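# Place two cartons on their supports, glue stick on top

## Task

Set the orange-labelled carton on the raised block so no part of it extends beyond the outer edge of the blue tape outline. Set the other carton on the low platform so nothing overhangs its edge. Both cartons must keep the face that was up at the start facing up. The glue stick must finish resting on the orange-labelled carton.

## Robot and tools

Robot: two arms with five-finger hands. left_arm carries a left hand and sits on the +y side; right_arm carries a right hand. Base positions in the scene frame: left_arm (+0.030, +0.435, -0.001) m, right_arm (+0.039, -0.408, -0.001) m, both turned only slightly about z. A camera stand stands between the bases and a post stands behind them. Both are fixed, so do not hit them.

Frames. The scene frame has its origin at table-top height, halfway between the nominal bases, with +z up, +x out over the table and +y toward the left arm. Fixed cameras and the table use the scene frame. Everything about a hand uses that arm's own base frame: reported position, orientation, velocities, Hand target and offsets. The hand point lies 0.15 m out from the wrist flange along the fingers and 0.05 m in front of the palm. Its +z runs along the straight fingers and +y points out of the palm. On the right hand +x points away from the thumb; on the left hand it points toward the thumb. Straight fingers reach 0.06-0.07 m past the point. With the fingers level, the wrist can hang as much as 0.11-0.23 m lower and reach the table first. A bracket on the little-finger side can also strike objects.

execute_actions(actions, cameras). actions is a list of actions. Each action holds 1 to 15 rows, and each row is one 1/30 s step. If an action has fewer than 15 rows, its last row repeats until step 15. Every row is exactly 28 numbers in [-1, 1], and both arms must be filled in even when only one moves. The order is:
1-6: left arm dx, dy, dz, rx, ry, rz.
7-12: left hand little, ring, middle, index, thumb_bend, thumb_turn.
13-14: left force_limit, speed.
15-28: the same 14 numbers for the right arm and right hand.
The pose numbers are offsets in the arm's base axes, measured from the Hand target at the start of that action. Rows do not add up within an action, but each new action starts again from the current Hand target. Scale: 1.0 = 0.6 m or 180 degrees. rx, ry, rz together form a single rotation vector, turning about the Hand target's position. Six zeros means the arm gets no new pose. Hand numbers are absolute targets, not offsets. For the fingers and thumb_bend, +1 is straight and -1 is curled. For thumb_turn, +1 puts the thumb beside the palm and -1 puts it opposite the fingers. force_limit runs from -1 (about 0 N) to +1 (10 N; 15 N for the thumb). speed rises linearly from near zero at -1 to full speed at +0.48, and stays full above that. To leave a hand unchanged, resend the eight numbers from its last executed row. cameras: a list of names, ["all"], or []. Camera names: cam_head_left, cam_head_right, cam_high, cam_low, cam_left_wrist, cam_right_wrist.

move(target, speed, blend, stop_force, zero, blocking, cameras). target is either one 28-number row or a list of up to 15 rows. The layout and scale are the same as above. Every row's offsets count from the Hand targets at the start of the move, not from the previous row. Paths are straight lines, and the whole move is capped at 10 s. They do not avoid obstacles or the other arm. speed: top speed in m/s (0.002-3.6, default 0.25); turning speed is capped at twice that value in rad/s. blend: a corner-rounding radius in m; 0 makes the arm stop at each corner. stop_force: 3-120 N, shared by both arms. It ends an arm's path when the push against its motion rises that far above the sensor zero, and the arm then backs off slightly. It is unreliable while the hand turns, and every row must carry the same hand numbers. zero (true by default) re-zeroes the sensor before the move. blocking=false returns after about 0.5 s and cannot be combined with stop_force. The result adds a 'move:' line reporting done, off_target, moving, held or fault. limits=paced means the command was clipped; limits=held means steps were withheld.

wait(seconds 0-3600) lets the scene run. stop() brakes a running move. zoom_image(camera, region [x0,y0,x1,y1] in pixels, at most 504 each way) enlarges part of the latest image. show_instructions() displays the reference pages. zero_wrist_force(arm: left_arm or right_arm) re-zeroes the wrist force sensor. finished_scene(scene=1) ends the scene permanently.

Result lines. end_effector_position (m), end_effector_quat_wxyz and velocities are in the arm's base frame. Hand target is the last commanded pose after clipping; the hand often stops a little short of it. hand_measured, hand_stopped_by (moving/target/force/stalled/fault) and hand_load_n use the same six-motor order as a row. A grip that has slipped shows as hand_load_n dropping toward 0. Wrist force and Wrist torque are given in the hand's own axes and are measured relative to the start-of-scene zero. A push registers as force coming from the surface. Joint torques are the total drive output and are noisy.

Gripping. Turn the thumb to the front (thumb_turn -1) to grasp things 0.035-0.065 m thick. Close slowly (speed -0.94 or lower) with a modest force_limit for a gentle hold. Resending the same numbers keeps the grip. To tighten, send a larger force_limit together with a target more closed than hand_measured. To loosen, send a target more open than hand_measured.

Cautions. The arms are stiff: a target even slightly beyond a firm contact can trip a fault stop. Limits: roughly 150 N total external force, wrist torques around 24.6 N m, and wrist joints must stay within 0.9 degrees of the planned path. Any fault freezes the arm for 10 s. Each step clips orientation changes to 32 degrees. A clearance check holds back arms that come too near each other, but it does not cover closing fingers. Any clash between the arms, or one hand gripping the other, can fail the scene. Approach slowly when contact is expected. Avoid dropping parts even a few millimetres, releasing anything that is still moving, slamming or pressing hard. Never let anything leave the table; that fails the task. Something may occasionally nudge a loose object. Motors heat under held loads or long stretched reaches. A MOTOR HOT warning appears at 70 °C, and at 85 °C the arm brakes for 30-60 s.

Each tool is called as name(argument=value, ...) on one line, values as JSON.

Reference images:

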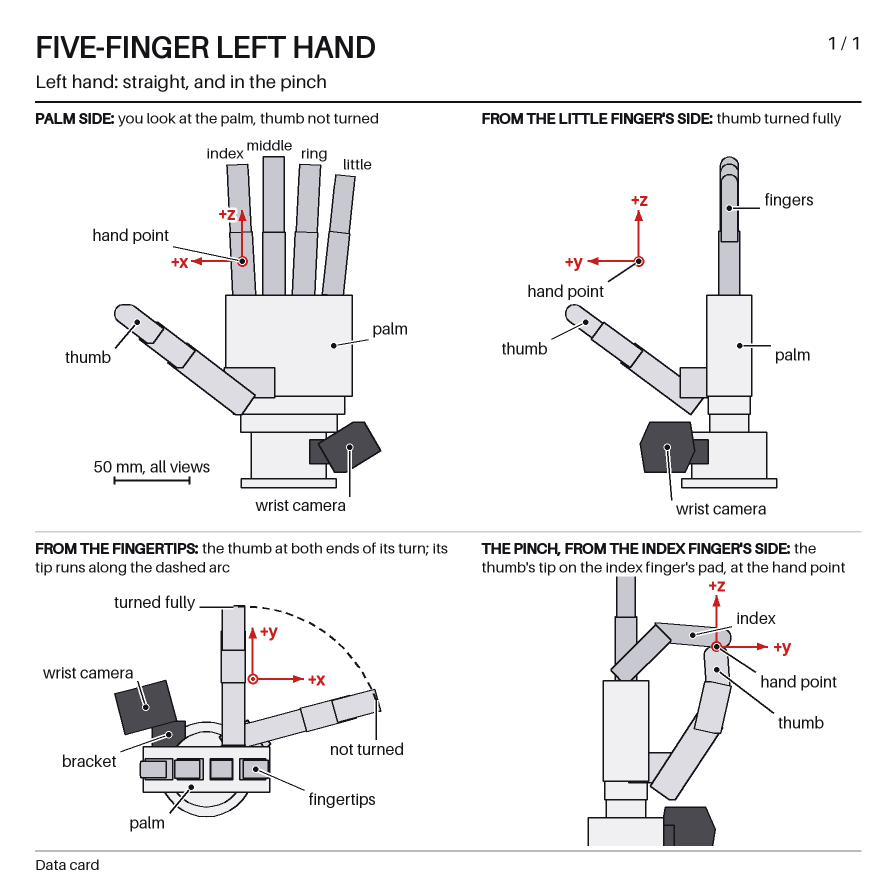

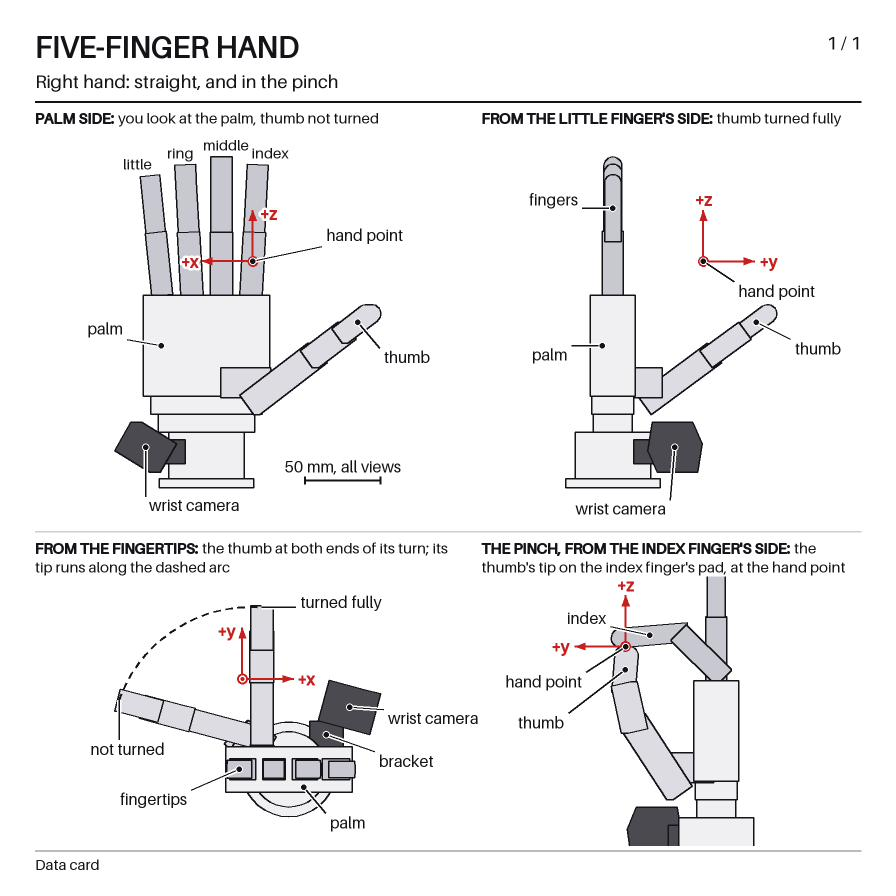

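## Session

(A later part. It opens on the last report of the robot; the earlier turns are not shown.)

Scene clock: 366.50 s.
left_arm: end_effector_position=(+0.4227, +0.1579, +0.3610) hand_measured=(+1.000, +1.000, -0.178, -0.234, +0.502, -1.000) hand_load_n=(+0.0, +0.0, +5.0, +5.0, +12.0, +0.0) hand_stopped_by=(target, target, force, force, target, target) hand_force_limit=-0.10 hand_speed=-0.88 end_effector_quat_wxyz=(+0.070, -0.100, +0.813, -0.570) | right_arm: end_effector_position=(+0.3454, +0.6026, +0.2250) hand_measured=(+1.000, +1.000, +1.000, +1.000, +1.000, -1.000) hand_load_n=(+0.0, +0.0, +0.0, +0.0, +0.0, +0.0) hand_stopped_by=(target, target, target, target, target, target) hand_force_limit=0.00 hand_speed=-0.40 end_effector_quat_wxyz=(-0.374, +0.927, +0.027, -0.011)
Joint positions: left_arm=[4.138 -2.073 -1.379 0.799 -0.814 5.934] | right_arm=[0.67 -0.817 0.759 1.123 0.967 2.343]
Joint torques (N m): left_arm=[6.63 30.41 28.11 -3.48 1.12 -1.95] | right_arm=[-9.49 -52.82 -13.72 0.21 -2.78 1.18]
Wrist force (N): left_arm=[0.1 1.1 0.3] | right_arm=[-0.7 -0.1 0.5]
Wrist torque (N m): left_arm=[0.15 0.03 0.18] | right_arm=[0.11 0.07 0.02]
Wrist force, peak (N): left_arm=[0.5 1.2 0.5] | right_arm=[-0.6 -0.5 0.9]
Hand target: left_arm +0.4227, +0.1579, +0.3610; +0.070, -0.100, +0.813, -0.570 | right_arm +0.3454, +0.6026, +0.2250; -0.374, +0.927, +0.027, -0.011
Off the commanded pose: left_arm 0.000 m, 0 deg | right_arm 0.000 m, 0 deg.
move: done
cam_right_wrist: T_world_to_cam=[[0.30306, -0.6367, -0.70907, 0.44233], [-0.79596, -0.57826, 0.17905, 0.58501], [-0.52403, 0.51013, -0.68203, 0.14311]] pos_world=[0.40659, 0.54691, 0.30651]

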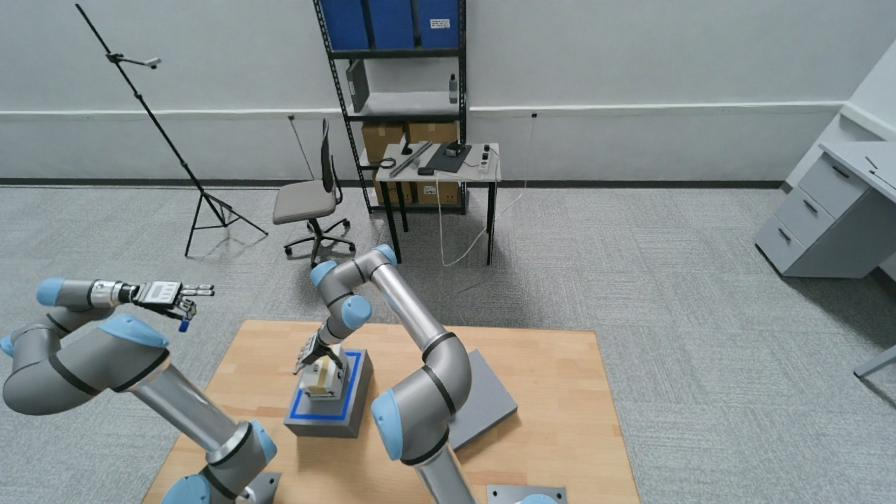

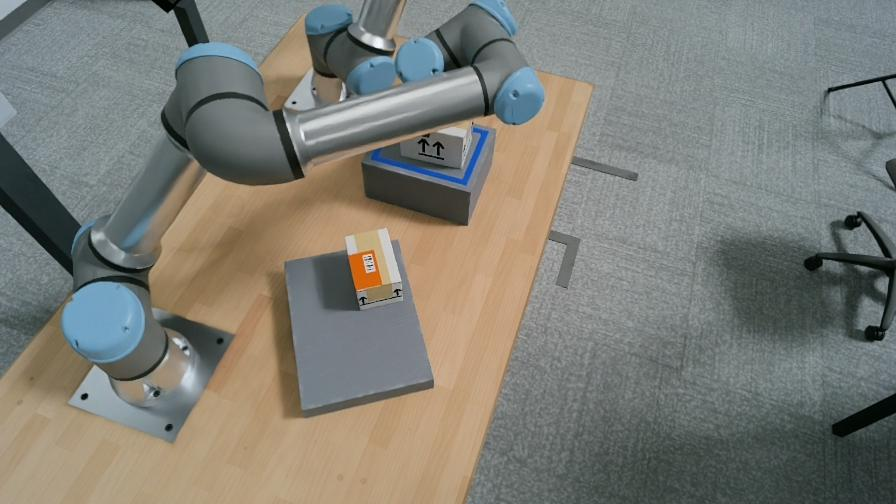

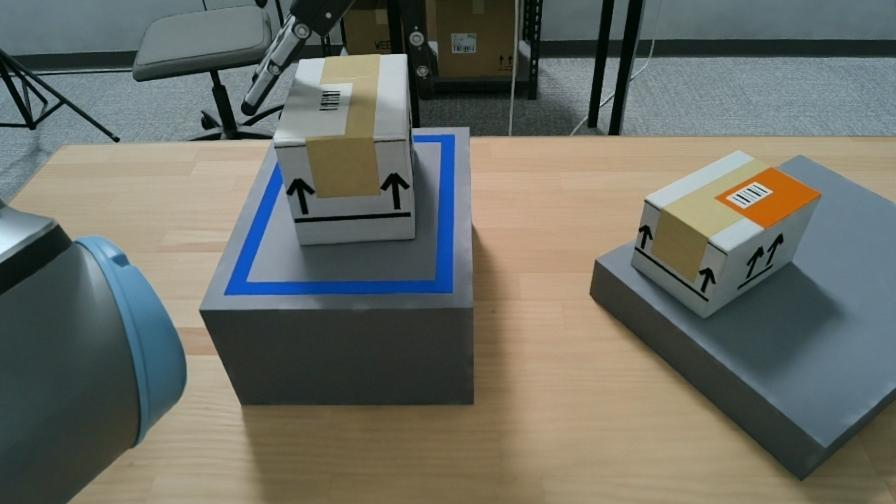

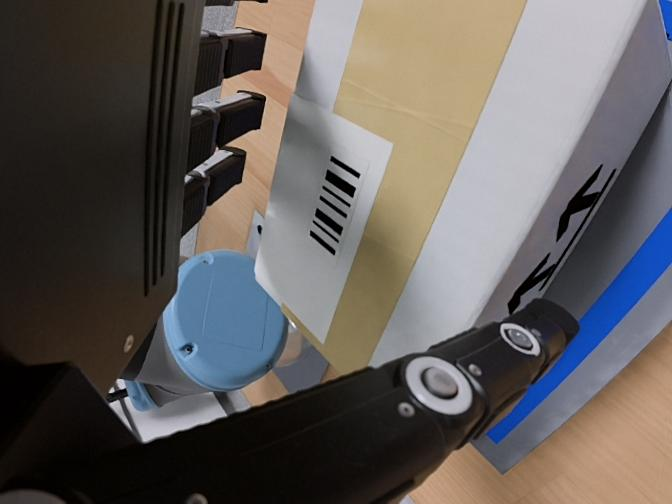

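move(target=[0,0,0,0,0,0,1,1,-0.35,-0.4,0.5,-1,-0.1,-0.88,0,0,-0.0392,0,0,0,1,1,1,1,1,-1,0,-0.4], speed=0.01, stop_force=5, cameras=["cam_head_right","cam_high","cam_low","cam_right_wrist"])

zoom_image(camera="cam_low", region=[230, 0, 470, 160])

zoom_image(camera="cam_right_wrist", region=[372, 0, 672, 450])

Scene clock: 371.50 s.
left_arm: end_effector_position=(+0.4227, +0.1579, +0.3610) hand_measured=(+1.000, +1.000, -0.178, -0.234, +0.502, -1.000) hand_load_n=(-0.5, +0.0, +4.5, +5.5, +12.0, +0.0) hand_stopped_by=(target, target, force, force, target, target) hand_force_limit=-0.10 hand_speed=-0.88 end_effector_quat_wxyz=(+0.070, -0.100, +0.813, -0.570) | right_arm: end_effector_position=(+0.3454, +0.6026, +0.2015) hand_measured=(+1.000, +1.000, +1.000, +1.000, +1.000, -1.000) hand_load_n=(+0.0, +0.0, +0.0, +0.0, +0.0, +0.0) hand_stopped_by=(target, target, target, target, target, target) hand_force_limit=0.00 hand_speed=-0.40 end_effector_quat_wxyz=(-0.374, +0.927, +0.027, -0.011)
Joint positions: left_arm=[4.138 -2.073 -1.379 0.799 -0.814 5.934] | right_arm=[0.67 -0.819 0.823 1.061 0.967 2.343]
Joint torques (N m): left_arm=[5.57 30.48 27.93 -3.4 0.75 -1.85] | right_arm=[-6.8 -52.41 -14.11 0.14 -1.74 1.05]
Wrist force (N): left_arm=[0.3 1.0 0.3] | right_arm=[-0.4 -0.8 0.4]
Wrist torque (N m): left_arm=[0.14 -0.01 0.19] | right_arm=[0.05 0.02 0.01]
Wrist force, peak (N): left_arm=[0.2 1.4 0.4] | right_arm=[-0.6 -1.1 0.5]
Hand target: left_arm +0.4227, +0.1579, +0.3610; +0.070, -0.100, +0.813, -0.570 | right_arm +0.3454, +0.6026, +0.2015; -0.374, +0.927, +0.027, -0.011
Off the commanded pose: left_arm 0.000 m, 0 deg | right_arm 0.000 m, 0 deg.
move: done
cam_right_wrist: T_world_to_cam=[[0.30302, -0.63666, -0.70911, 0.4256], [-0.79599, -0.57823, 0.17901, 0.58924], [-0.524, 0.5102, -0.682, 0.12696]] pos_world=[0.40659, 0.54691, 0.28291]

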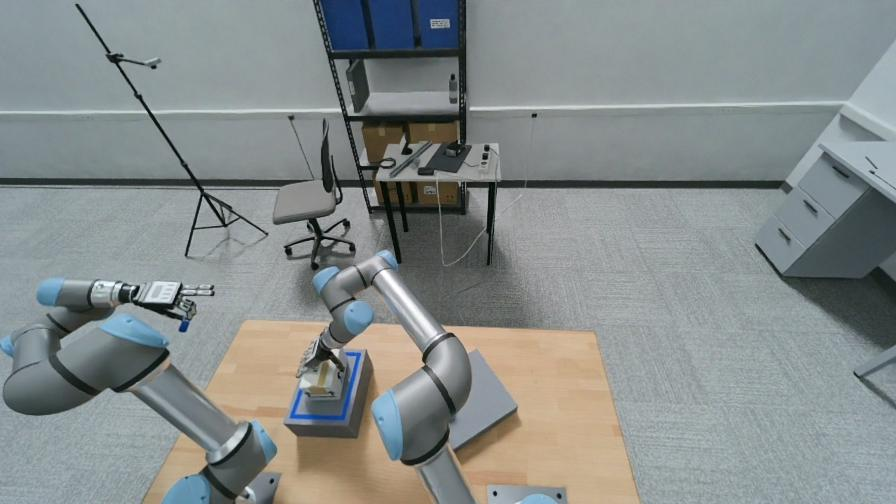

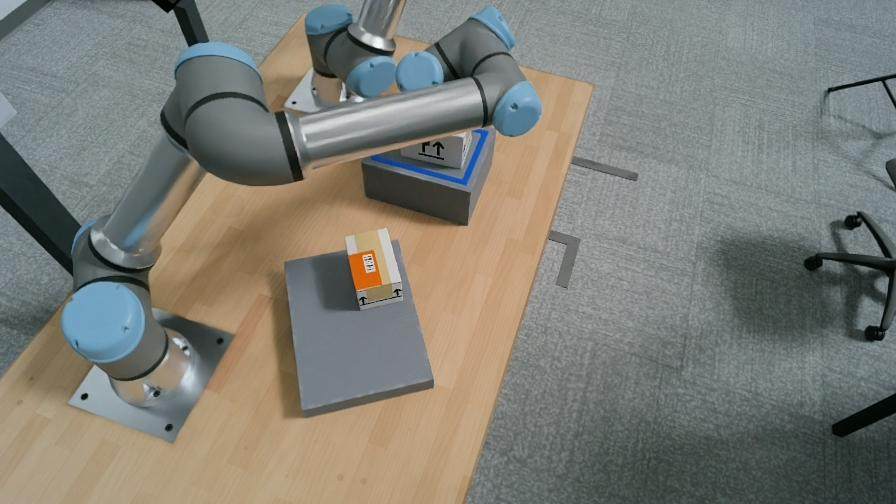

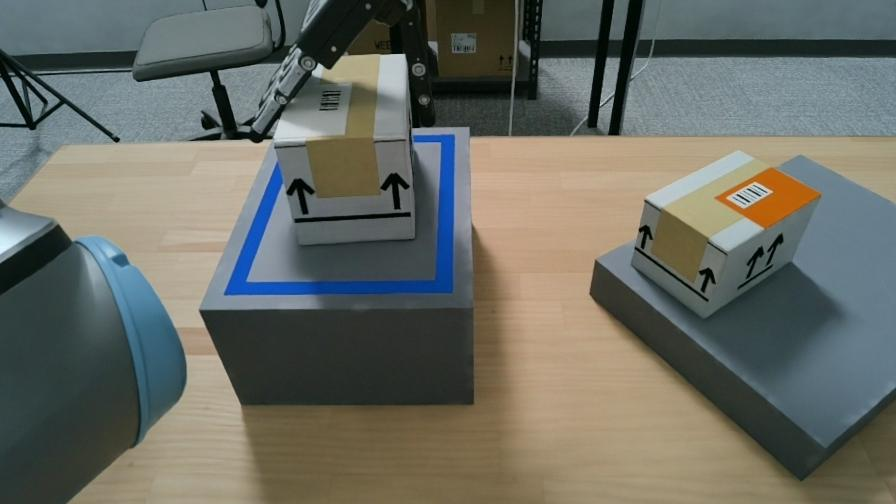

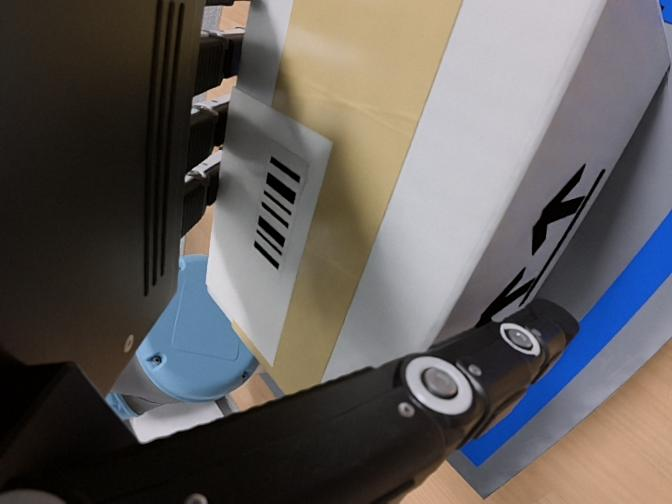

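Scaled by 2.100 from the camera's image (finer frame: 1280x720).

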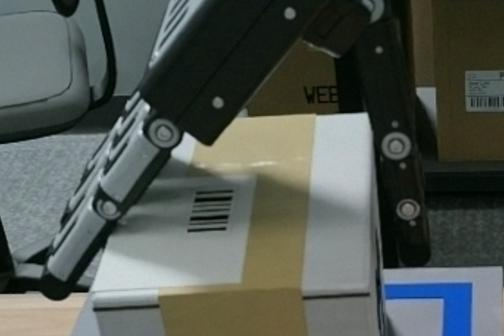

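Scaled by 1.120 from the camera's image (finer frame: 960x720).

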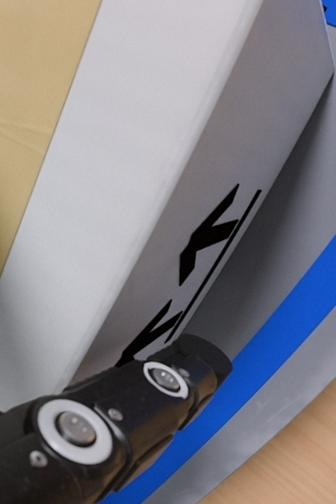

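move(target=[0,0,0,0,0,0,1,1,-0.35,-0.4,0.5,-1,-0.1,-0.88,0,0,0,0,0,0,0.5,0.5,0.5,0.5,1,-1,-0.2,-0.88], cameras=["cam_low","cam_right_wrist"])

zoom_image(camera="cam_low", region=[230, 0, 470, 160])

zoom_image(camera="cam_right_wrist", region=[372, 0, 672, 450])

Scene clock: 373.70 s.
left_arm: end_effector_position=(+0.4227, +0.1579, +0.3610) hand_measured=(+1.000, +1.000, -0.178, -0.234, +0.502, -1.000) hand_load_n=(+0.0, +0.0, +5.0, +5.0, +12.0, +0.0) hand_stopped_by=(target, target, force, force, target, target) hand_force_limit=-0.10 hand_speed=-0.88 end_effector_quat_wxyz=(+0.070, -0.100, +0.813, -0.570) | right_arm: end_effector_position=(+0.3454, +0.6026, +0.2016) hand_measured=(+0.868, +0.890, +0.902, +0.924, +1.000, -1.000) hand_load_n=(+5.5, +4.5, +3.0, +0.0, +0.0, +0.0) hand_stopped_by=(force, force, force, force, target, target) hand_force_limit=-0.20 hand_speed=-0.88 end_effector_quat_wxyz=(-0.374, +0.927, +0.027, -0.011)
Joint positions: left_arm=[4.138 -2.073 -1.379 0.799 -0.814 5.934] | right_arm=[0.67 -0.82 0.823 1.061 0.966 2.343]
Joint torques (N m): left_arm=[5.86 29.73 27.49 -3.29 0.69 -1.81] | right_arm=[-6.42 -34.83 -13.66 4.78 3.53 1.1]
Wrist force (N): left_arm=[0.3 1.0 0.4] | right_arm=[1.7 -23.3 -2.7]
Wrist torque (N m): left_arm=[0.14 0.00 0.19] | right_arm=[-0.18 0.03 -0.85]
Wrist force, peak (N): left_arm=[0.3 1.4 0.3] | right_arm=[1.8 -23.8 -2.9]
Hand target: left_arm +0.4227, +0.1579, +0.3610; +0.070, -0.100, +0.813, -0.570 | right_arm +0.3454, +0.6026, +0.2015; -0.374, +0.927, +0.027, -0.011
Off the commanded pose: left_arm 0.000 m, 0 deg | right_arm 0.000 m, 0 deg.
move: done
cam_right_wrist: T_world_to_cam=[[0.30308, -0.63653, -0.70921, 0.4256], [-0.79601, -0.57826, 0.17883, 0.5893], [-0.52394, 0.51034, -0.68194, 0.12691]] pos_world=[0.40659, 0.54691, 0.283]

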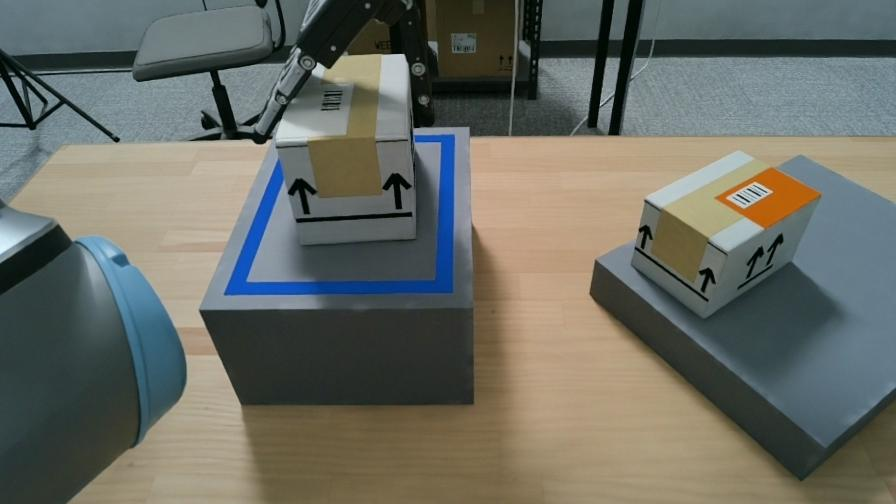

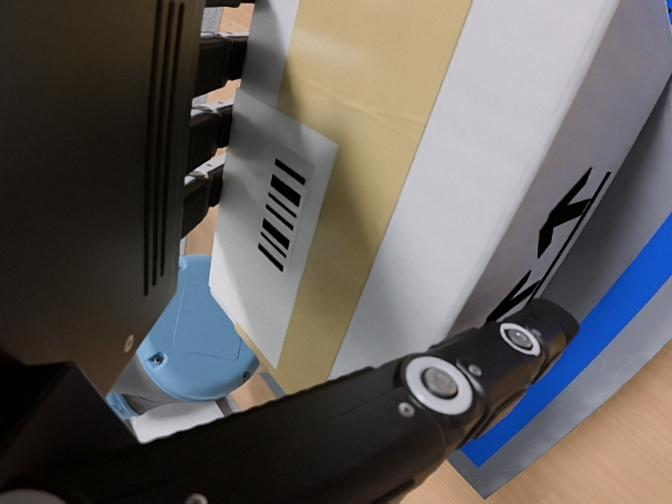

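Scaled by 2.100 from the camera's image (finer frame: 1280x720).

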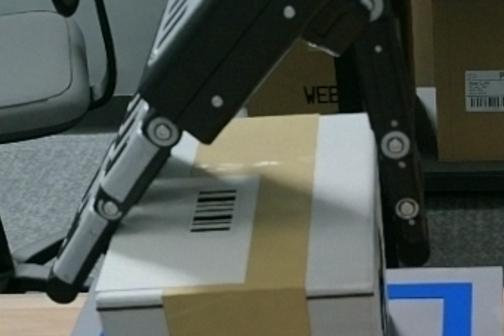

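Scaled by 1.120 from the camera's image (finer frame: 960x720).

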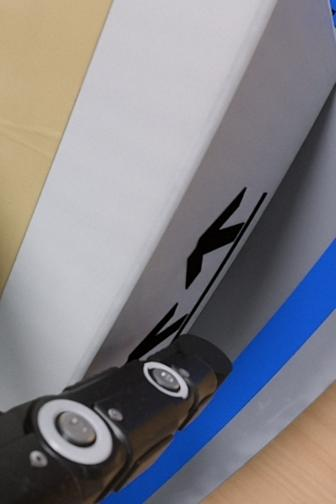

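move(target=[[0,0,0,0,0,0,1,1,-0.35,-0.4,0.5,-1,-0.1,-0.88,0,0,0,0,0,0,1,1,1,1,1,-1,0,-0.7],[0,0,0,0,0,0,1,1,-0.35,-0.4,0.5,-1,-0.1,-0.88,0,-0.0005,0.0333,-0.0222,-0.0013,0,1,1,1,1,1,-1,0,-0.7]], speed=0.05, cameras=["cam_low"])

Scene clock: 397.40 s.
left_arm: end_effector_position=(+0.4227, +0.1579, +0.3610) hand_measured=(+1.000, +1.000, -0.178, -0.234, +0.502, -1.000) hand_load_n=(+0.0, +0.0, +4.5, +5.0, +12.0, +0.0) hand_stopped_by=(target, target, force, force, target, target) hand_force_limit=-0.10 hand_speed=-0.88 end_effector_quat_wxyz=(+0.070, -0.100, +0.813, -0.570) | right_arm: end_effector_position=(+0.3454, +0.6023, +0.2214) hand_measured=(+1.000, +1.000, +1.000, +1.000, +1.000, -1.000) hand_load_n=(+0.0, +0.0, +0.0, +0.0, +0.0, +0.0) hand_stopped_by=(target, target, target, target, target, target) hand_force_limit=0.00 hand_speed=-0.70 end_effector_quat_wxyz=(-0.342, +0.939, +0.028, -0.010)
Joint positions: left_arm=[4.138 -2.073 -1.379 0.799 -0.814 5.934] | right_arm=[0.691 -0.767 0.668 1.209 1.026 2.334]
Joint torques (N m): left_arm=[4.7 30.75 27.94 -3.35 0.51 -1.73] | right_arm=[9.38 -39.48 -25.7 2.9 1.48 -1.17]
Wrist force (N): left_arm=[0.1 1.0 0.5] | right_arm=[0.4 -0.2 0.7]
Wrist torque (N m): left_arm=[0.12 0.03 0.18] | right_arm=[0.07 -0.10 0.05]
Wrist force, peak (N): left_arm=[0.1 1.4 0.5] | right_arm=[1.6 -24.6 -3.9]
Hand target: left_arm +0.4227, +0.1579, +0.3610; +0.070, -0.100, +0.813, -0.570 | right_arm +0.3454, +0.6023, +0.2215; -0.342, +0.939, +0.028, -0.010
Off the commanded pose: left_arm 0.000 m, 0 deg | right_arm 0.000 m, 0 deg.
move: done

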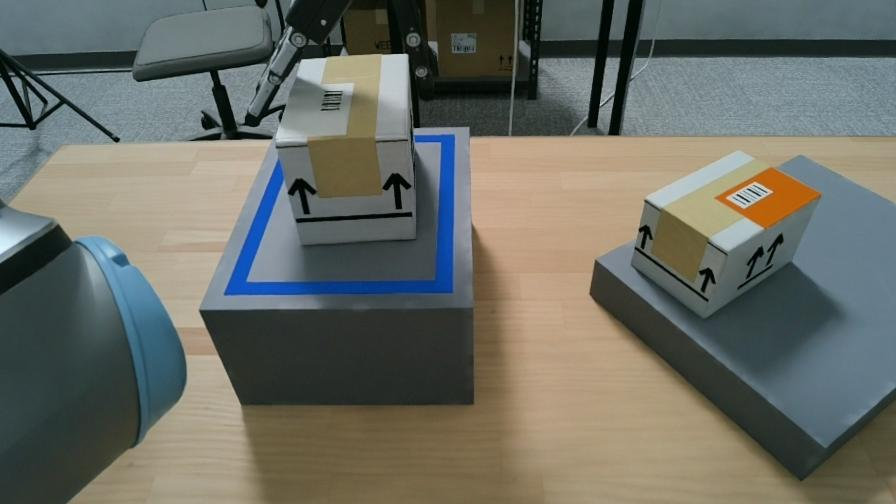

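move(target=[0,0,0,0,0,0,1,1,-0.35,-0.4,0.5,-1,-0.1,-0.88,0,0,-0.0278,0,0,0,1,1,1,1,1,-1,0,-0.7], speed=0.01, stop_force=4)

move(target=[0,0,0,0,0,0,1,1,-0.35,-0.4,0.5,-1,-0.1,-0.88,-0.0012,0.02,0,0,0,0,1,1,1,1,1,-1,0,-0.7], speed=0.004, stop_force=3, cameras=["cam_low","cam_right_wrist"])

zoom_image(camera="cam_low", region=[230, 0, 470, 160])

Scene clock: 401.70 s.
left_arm: end_effector_position=(+0.4227, +0.1579, +0.3610) hand_measured=(+1.000, +1.000, -0.178, -0.234, +0.502, -1.000) hand_load_n=(+0.0, +0.0, +4.5, +5.0, +12.5, +0.0) hand_stopped_by=(target, target, force, force, target, target) hand_force_limit=-0.10 hand_speed=-0.88 end_effector_quat_wxyz=(+0.070, -0.100, +0.813, -0.570) | right_arm: end_effector_position=(+0.3454, +0.6023, +0.2048) hand_measured=(+1.000, +1.000, +1.000, +1.000, +1.000, -1.000) hand_load_n=(+0.0, +0.0, +0.0, +0.0, +0.0, +0.0) hand_stopped_by=(target, target, target, target, target, target) hand_force_limit=0.00 hand_speed=-0.70 end_effector_quat_wxyz=(-0.342, +0.939, +0.028, -0.010)
Joint positions: left_arm=[4.138 -2.073 -1.379 0.799 -0.814 5.934] | right_arm=[0.691 -0.772 0.719 1.163 1.027 2.334]
Joint torques (N m): left_arm=[2.61 30.33 27.74 -3.3 0.38 -1.63] | right_arm=[5.79 -54.21 -13.35 0.48 0.92 0.38]
Wrist force (N): left_arm=[0.1 0.9 0.7] | right_arm=[0.3 -0.5 0.6]
Wrist torque (N m): left_arm=[0.11 0.04 0.19] | right_arm=[0.05 -0.10 0.04]
Wrist force, peak (N): left_arm=[0.2 1.3 0.6] | right_arm=[0.2 -0.6 1.0]
Hand target: left_arm +0.4227, +0.1579, +0.3610; +0.070, -0.100, +0.813, -0.570 | right_arm +0.3454, +0.6023, +0.2048; -0.342, +0.939, +0.028, -0.010
Off the commanded pose: left_arm 0.000 m, 0 deg | right_arm 0.000 m, 0 deg.
move: done

Scene clock: 405.37 s.
left_arm: end_effector_position=(+0.4227, +0.1579, +0.3610) hand_measured=(+1.000, +1.000, -0.178, -0.234, +0.502, -1.000) hand_load_n=(+0.0, -0.5, +4.5, +5.0, +12.0, +0.0) hand_stopped_by=(target, target, force, force, target, target) hand_force_limit=-0.10 hand_speed=-0.88 end_effector_quat_wxyz=(+0.070, -0.100, +0.813, -0.570) | right_arm: end_effector_position=(+0.3448, +0.6123, +0.2048) hand_measured=(+1.000, +1.000, +1.000, +1.000, +1.000, -1.000) hand_load_n=(+0.0, +0.0, +0.0, +0.0, +0.0, +0.0) hand_stopped_by=(target, target, target, target, target, target) hand_force_limit=0.00 hand_speed=-0.70 end_effector_quat_wxyz=(-0.342, +0.939, +0.028, -0.010)
Joint positions: left_arm=[4.138 -2.073 -1.379 0.799 -0.814 5.934] | right_arm=[0.704 -0.744 0.668 1.179 1.032 2.348]
Joint torques (N m): left_arm=[2.57 29.89 28.52 -3.26 -0.03 -1.78] | right_arm=[-9.63 -54.39 -13.85 -0.26 -2.8 -0.76]
Wrist force (N): left_arm=[0.4 1.0 0.7] | right_arm=[0.0 1.3 -2.2]
Wrist torque (N m): left_arm=[0.12 0.00 0.19] | right_arm=[0.11 0.03 -0.17]
Wrist force, peak (N): left_arm=[0.5 1.2 0.6] | right_arm=[0.0 2.0 -3.2]
Hand target: left_arm +0.4227, +0.1579, +0.3610; +0.070, -0.100, +0.813, -0.570 | right_arm +0.3448, +0.6123, +0.2048; -0.342, +0.939, +0.028, -0.010 (not the last commanded pose)
Off the commanded pose: left_arm 0.000 m, 0 deg | right_arm 0.002 m, 0 deg.
move: contact (right_arm)
cam_right_wrist: T_world_to_cam=[[0.30574, -0.68454, -0.66175, 0.45306], [-0.79683, -0.5644, 0.21568, 0.57802], [-0.52114, 0.46136, -0.71803, 0.16028]] pos_world=[0.40559, 0.56243, 0.29023]

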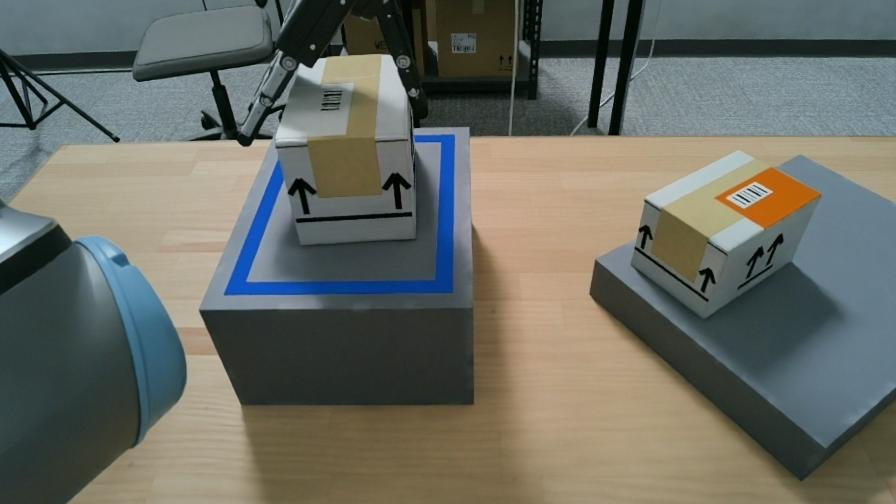

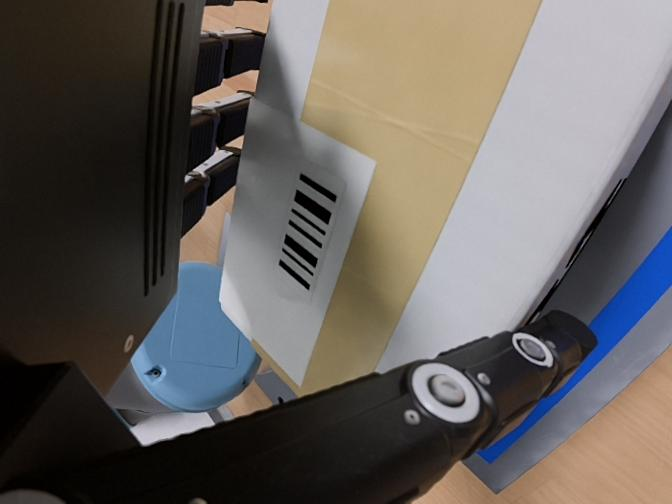

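Scaled by 2.100 from the camera's image (finer frame: 1280x720).

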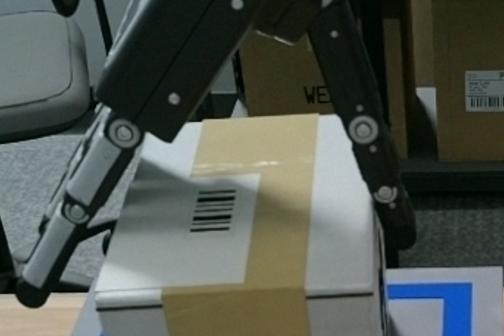

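move(target=[0,0,0,0,0,0,1,1,-0.35,-0.4,0.5,-1,-0.1,-0.88,0,0,0,0,0,0,0.45,0.45,0.45,0.45,1,-1,-0.1,-0.88], cameras=["cam_low","cam_right_wrist"])

zoom_image(camera="cam_low", region=[230, 0, 470, 160])

Scene clock: 408.73 s.
left_arm: end_effector_position=(+0.4227, +0.1579, +0.3610) hand_measured=(+1.000, +1.000, -0.178, -0.234, +0.502, -1.000) hand_load_n=(+0.0, +0.0, +4.5, +5.0, +12.5, +0.0) hand_stopped_by=(target, target, force, force, target, target) hand_force_limit=-0.10 hand_speed=-0.88 end_effector_quat_wxyz=(+0.070, -0.100, +0.813, -0.570) | right_arm: end_effector_position=(+0.3448, +0.6123, +0.2048) hand_measured=(+0.522, +0.568, +0.590, +0.612, +1.000, -1.000) hand_load_n=(+5.0, +2.5, +2.5, +2.5, +2.0, +10.5) hand_stopped_by=(force, force, force, force, target, target) hand_force_limit=-0.10 hand_speed=-0.88 end_effector_quat_wxyz=(-0.342, +0.939, +0.028, -0.010)
Joint positions: left_arm=[4.138 -2.073 -1.379 0.799 -0.814 5.934] | right_arm=[0.704 -0.744 0.668 1.179 1.032 2.348]
Joint torques (N m): left_arm=[1.42 30.69 28.62 -3.21 -0.11 -1.61] | right_arm=[-8.63 -53.41 -14.08 3.25 0.21 -0.8]
Wrist force (N): left_arm=[0.1 0.9 0.6] | right_arm=[1.0 -5.0 -0.9]
Wrist torque (N m): left_arm=[0.11 0.04 0.18] | right_arm=[0.17 -0.01 -0.44]
Wrist force, peak (N): left_arm=[0.4 1.3 0.9] | right_arm=[1.1 -5.1 -1.0]
Hand target: left_arm +0.4227, +0.1579, +0.3610; +0.070, -0.100, +0.813, -0.570 | right_arm +0.3448, +0.6123, +0.2048; -0.342, +0.939, +0.028, -0.010
Off the commanded pose: left_arm 0.000 m, 0 deg | right_arm 0.000 m, 0 deg.
move: done
cam_right_wrist: T_world_to_cam=[[0.30573, -0.6845, -0.66181, 0.45305], [-0.79685, -0.56439, 0.21562, 0.57804], [-0.52111, 0.46144, -0.71799, 0.16021]] pos_world=[0.40559, 0.56243, 0.29023]

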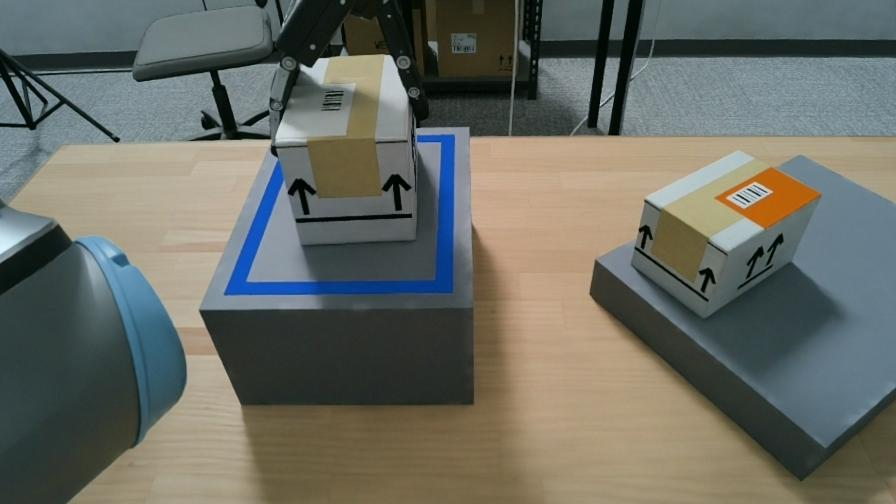

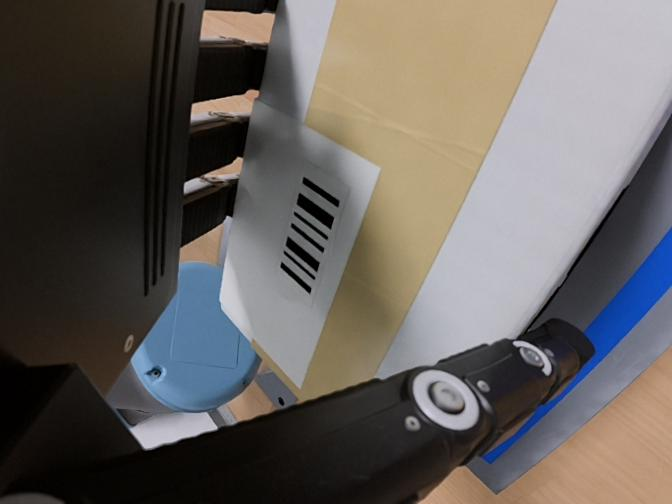

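Scaled by 2.100 from the camera's image (finer frame: 1280x720).

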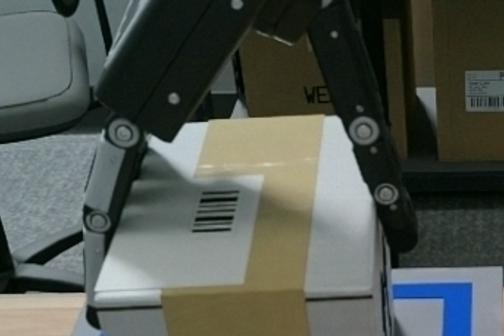

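move(target=[0,0,0,0,0,0,1,1,-0.35,-0.4,0.5,-1,-0.1,-0.88,0,0,0,0,0,0,0.1,0.1,0.1,0.1,1,-1,0.5,-0.88], cameras=["cam_low","cam_right_wrist","cam_high"])

zoom_image(camera="cam_low", region=[230, 0, 470, 160])

Scene clock: 413.87 s.
left_arm: end_effector_position=(+0.4227, +0.1579, +0.3610) hand_measured=(+1.000, +1.000, -0.178, -0.234, +0.502, -1.000) hand_load_n=(+0.0, +0.0, +4.5, +5.0, +12.0, +0.0) hand_stopped_by=(target, target, force, force, target, target) hand_force_limit=-0.10 hand_speed=-0.88 end_effector_quat_wxyz=(+0.070, -0.100, +0.813, -0.570) | right_arm: end_effector_position=(+0.3448, +0.6123, +0.2048) hand_measured=(+0.480, +0.502, +0.526, +0.558, +1.000, -1.000) hand_load_n=(+5.0, +8.0, +9.0, +7.5, +4.0, +15.0) hand_stopped_by=(force, force, force, force, target, target) hand_force_limit=0.50 hand_speed=-0.88 end_effector_quat_wxyz=(-0.342, +0.939, +0.028, -0.010)
Joint positions: left_arm=[4.138 -2.073 -1.379 0.799 -0.814 5.934] | right_arm=[0.704 -0.744 0.668 1.179 1.032 2.348]
Joint torques (N m): left_arm=[-0.09 30.24 27.99 -2.96 -0.54 -1.59] | right_arm=[-10.21 -40.09 -14.06 3.35 1.61 -0.85]
Wrist force (N): left_arm=[0.2 0.9 0.6] | right_arm=[0.6 -9.6 0.6]
Wrist torque (N m): left_arm=[0.11 0.03 0.19] | right_arm=[0.24 0.02 -0.64]
Wrist force, peak (N): left_arm=[0.2 1.3 0.7] | right_arm=[0.7 -9.7 0.9]
Hand target: left_arm +0.4227, +0.1579, +0.3610; +0.070, -0.100, +0.813, -0.570 | right_arm +0.3448, +0.6123, +0.2048; -0.342, +0.939, +0.028, -0.010
Off the commanded pose: left_arm 0.000 m, 0 deg | right_arm 0.000 m, 0 deg.
move: done
cam_right_wrist: T_world_to_cam=[[0.30574, -0.68454, -0.66175, 0.45306], [-0.79683, -0.5644, 0.21568, 0.57802], [-0.52114, 0.46136, -0.71803, 0.16028]] pos_world=[0.40559, 0.56243, 0.29023]
Images, in order (width x height): cam_high 896x504, cam_low 896x504, cam_right_wrist 672x504.

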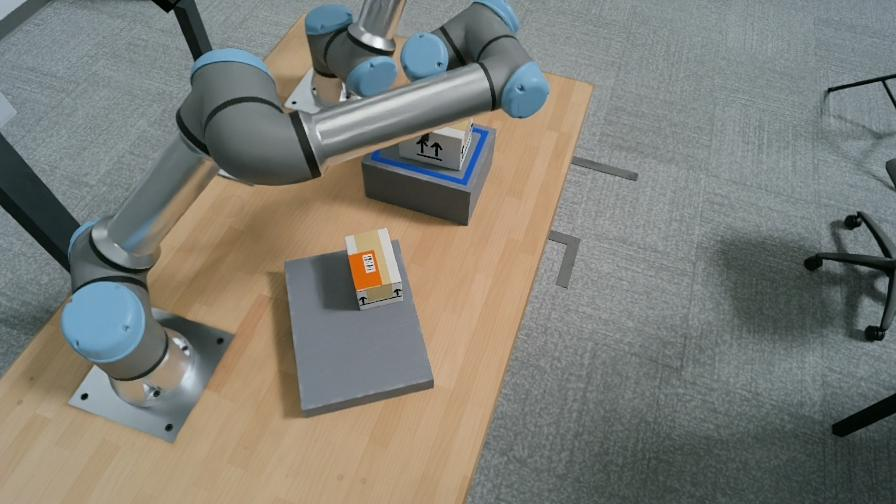

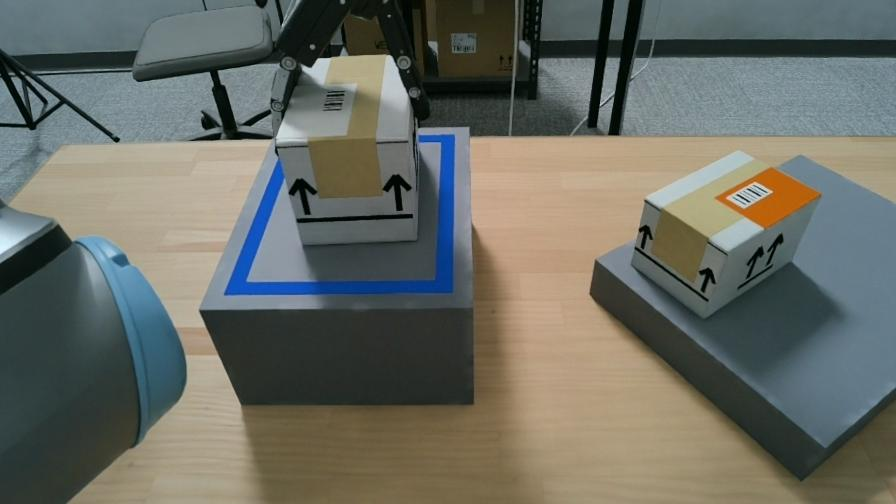

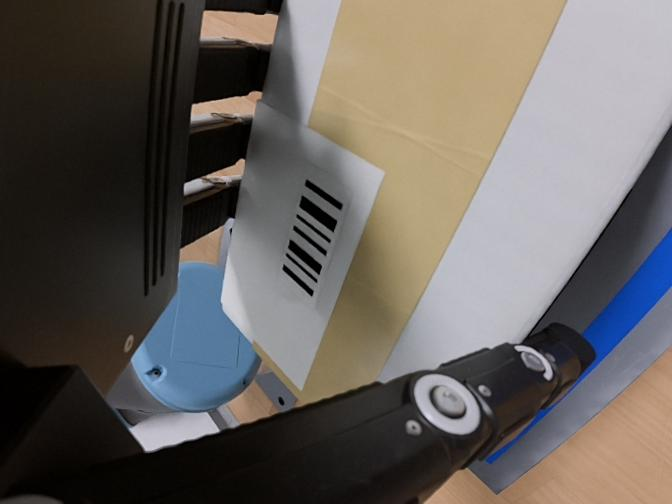

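Scaled by 2.100 from the camera's image (finer frame: 1280x720).

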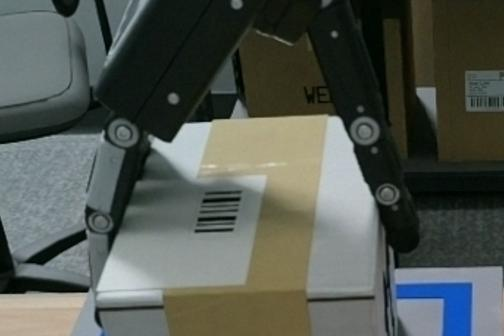

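move(target=[0,0,0,0,0,0,1,1,-0.35,-0.4,0.5,-1,-0.1,-0.88,0,0,0,0,0,0,0.7,0.65,0.1,0.1,1,-1,0.5,-0.88], cameras=["cam_low","cam_right_wrist"])

Scene clock: 417.37 s.
left_arm: end_effector_position=(+0.4227, +0.1579, +0.3610) hand_measured=(+1.000, +1.000, -0.178, -0.234, +0.502, -1.000) hand_load_n=(+0.0, +0.0, +4.5, +5.0, +12.0, +0.0) hand_stopped_by=(target, target, force, force, target, target) hand_force_limit=-0.10 hand_speed=-0.88 end_effector_quat_wxyz=(+0.070, -0.100, +0.813, -0.570) | right_arm: end_effector_position=(+0.3448, +0.6123, +0.2048) hand_measured=(+0.700, +0.650, +0.526, +0.558, +1.000, -1.000) hand_load_n=(+0.0, +0.0, +12.0, +8.0, +3.5, +7.0) hand_stopped_by=(target, target, force, force, target, target) hand_force_limit=0.50 hand_speed=-0.88 end_effector_quat_wxyz=(-0.342, +0.939, +0.028, -0.010)
Joint positions: left_arm=[4.138 -2.073 -1.379 0.799 -0.814 5.934] | right_arm=[0.704 -0.744 0.668 1.179 1.032 2.348]
Joint torques (N m): left_arm=[-0.54 30.59 27.7 -3.13 -0.59 -1.61] | right_arm=[-7.88 -40.06 -15.97 0.5 1.46 -0.74]
Wrist force (N): left_arm=[0.3 0.8 0.4] | right_arm=[-1.2 -1.9 -3.8]
Wrist torque (N m): left_arm=[0.11 0.00 0.20] | right_arm=[0.26 0.14 -0.14]
Wrist force, peak (N): left_arm=[0.1 1.2 0.7] | right_arm=[0.5 -9.9 0.8]
Hand target: left_arm +0.4227, +0.1579, +0.3610; +0.070, -0.100, +0.813, -0.570 | right_arm +0.3448, +0.6123, +0.2048; -0.342, +0.939, +0.028, -0.010
Off the commanded pose: left_arm 0.000 m, 0 deg | right_arm 0.000 m, 0 deg.
move: done
cam_right_wrist: T_world_to_cam=[[0.30574, -0.68454, -0.66175, 0.45306], [-0.79683, -0.5644, 0.21568, 0.57802], [-0.52114, 0.46136, -0.71803, 0.16028]] pos_world=[0.40559, 0.56243, 0.29023]

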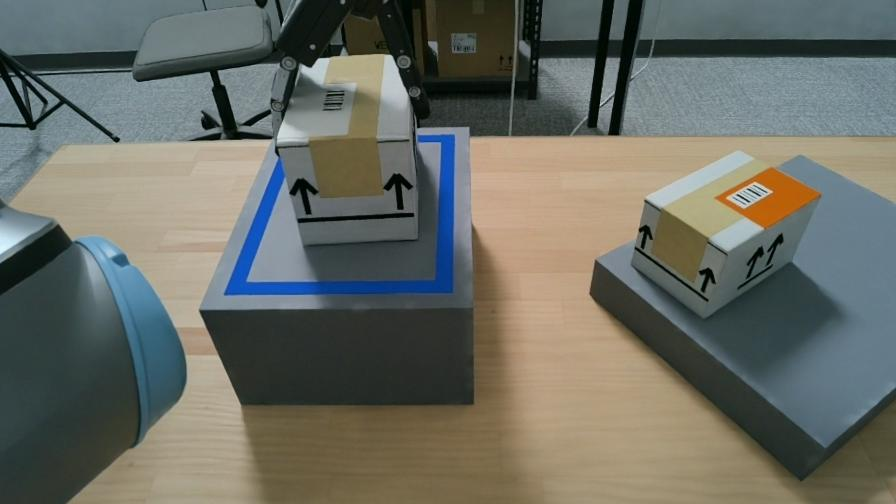

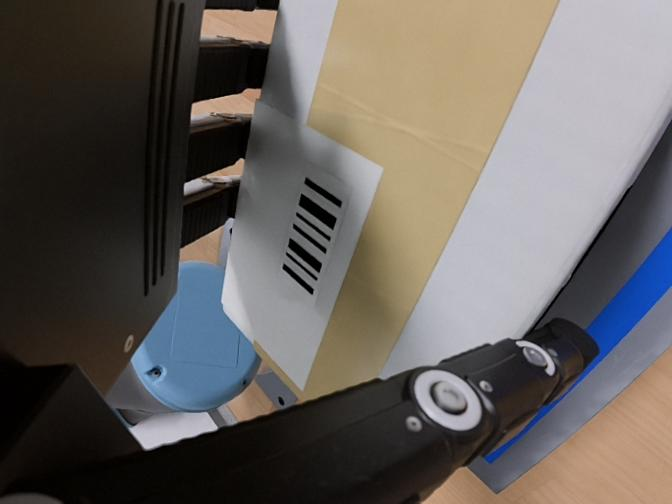

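move(target=[0,0,0,0,0,0,1,1,-0.35,-0.4,0.5,-1,-0.1,-0.88,0,0,0.005,0,0,0,0.7,0.65,0.1,0.1,1,-1,0.5,-0.88], speed=0.01, cameras=["cam_low"])

zoom_image(camera="cam_low", region=[260, 100, 460, 300])

Scene clock: 419.33 s.
left_arm: end_effector_position=(+0.4227, +0.1579, +0.3610) hand_measured=(+1.000, +1.000, -0.178, -0.234, +0.502, -1.000) hand_load_n=(+0.0, +0.0, +4.5, +5.0, +12.0, +0.0) hand_stopped_by=(target, target, force, force, target, target) hand_force_limit=-0.10 hand_speed=-0.88 end_effector_quat_wxyz=(+0.070, -0.100, +0.813, -0.570) | right_arm: end_effector_position=(+0.3448, +0.6123, +0.2077) hand_measured=(+0.700, +0.650, +0.526, +0.558, +1.000, -1.000) hand_load_n=(+0.0, +0.0, +13.0, +8.0, +3.5, +4.0) hand_stopped_by=(target, target, force, force, target, target) hand_force_limit=0.50 hand_speed=-0.88 end_effector_quat_wxyz=(-0.342, +0.939, +0.028, -0.010)
Joint positions: left_arm=[4.138 -2.073 -1.379 0.799 -0.814 5.934] | right_arm=[0.704 -0.743 0.659 1.187 1.033 2.348]
Joint torques (N m): left_arm=[-2.1 31.03 27.66 -3.08 -0.69 -1.47] | right_arm=[-8.98 -44.74 -29 3.41 -0.9 -0.02]
Wrist force (N): left_arm=[0.3 1.0 0.5] | right_arm=[0.2 2.6 4.3]
Wrist torque (N m): left_arm=[0.12 0.00 0.20] | right_arm=[0.08 -0.16 -0.11]
Wrist force, peak (N): left_arm=[0.3 1.2 0.7] | right_arm=[-1.1 -2.6 -4.7]
Hand target: left_arm +0.4227, +0.1579, +0.3610; +0.070, -0.100, +0.813, -0.570 | right_arm +0.3448, +0.6123, +0.2078; -0.342, +0.939, +0.028, -0.010
Off the commanded pose: left_arm 0.000 m, 0 deg | right_arm 0.000 m, 0 deg.
move: done

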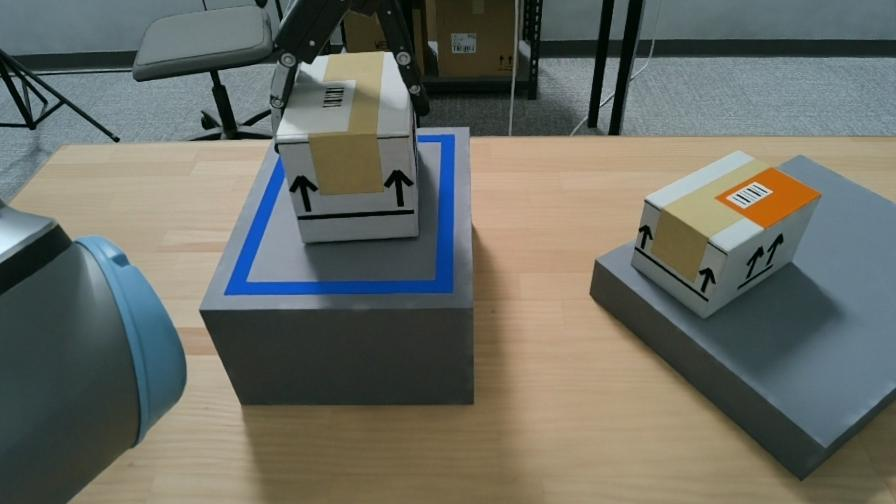

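Scaled by 2.520 from the camera's image (finer frame: 1280x720).

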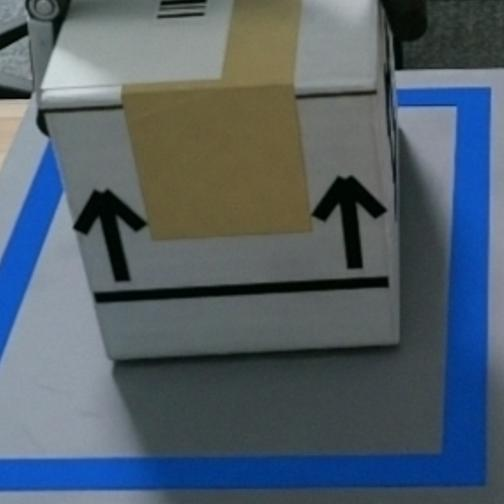

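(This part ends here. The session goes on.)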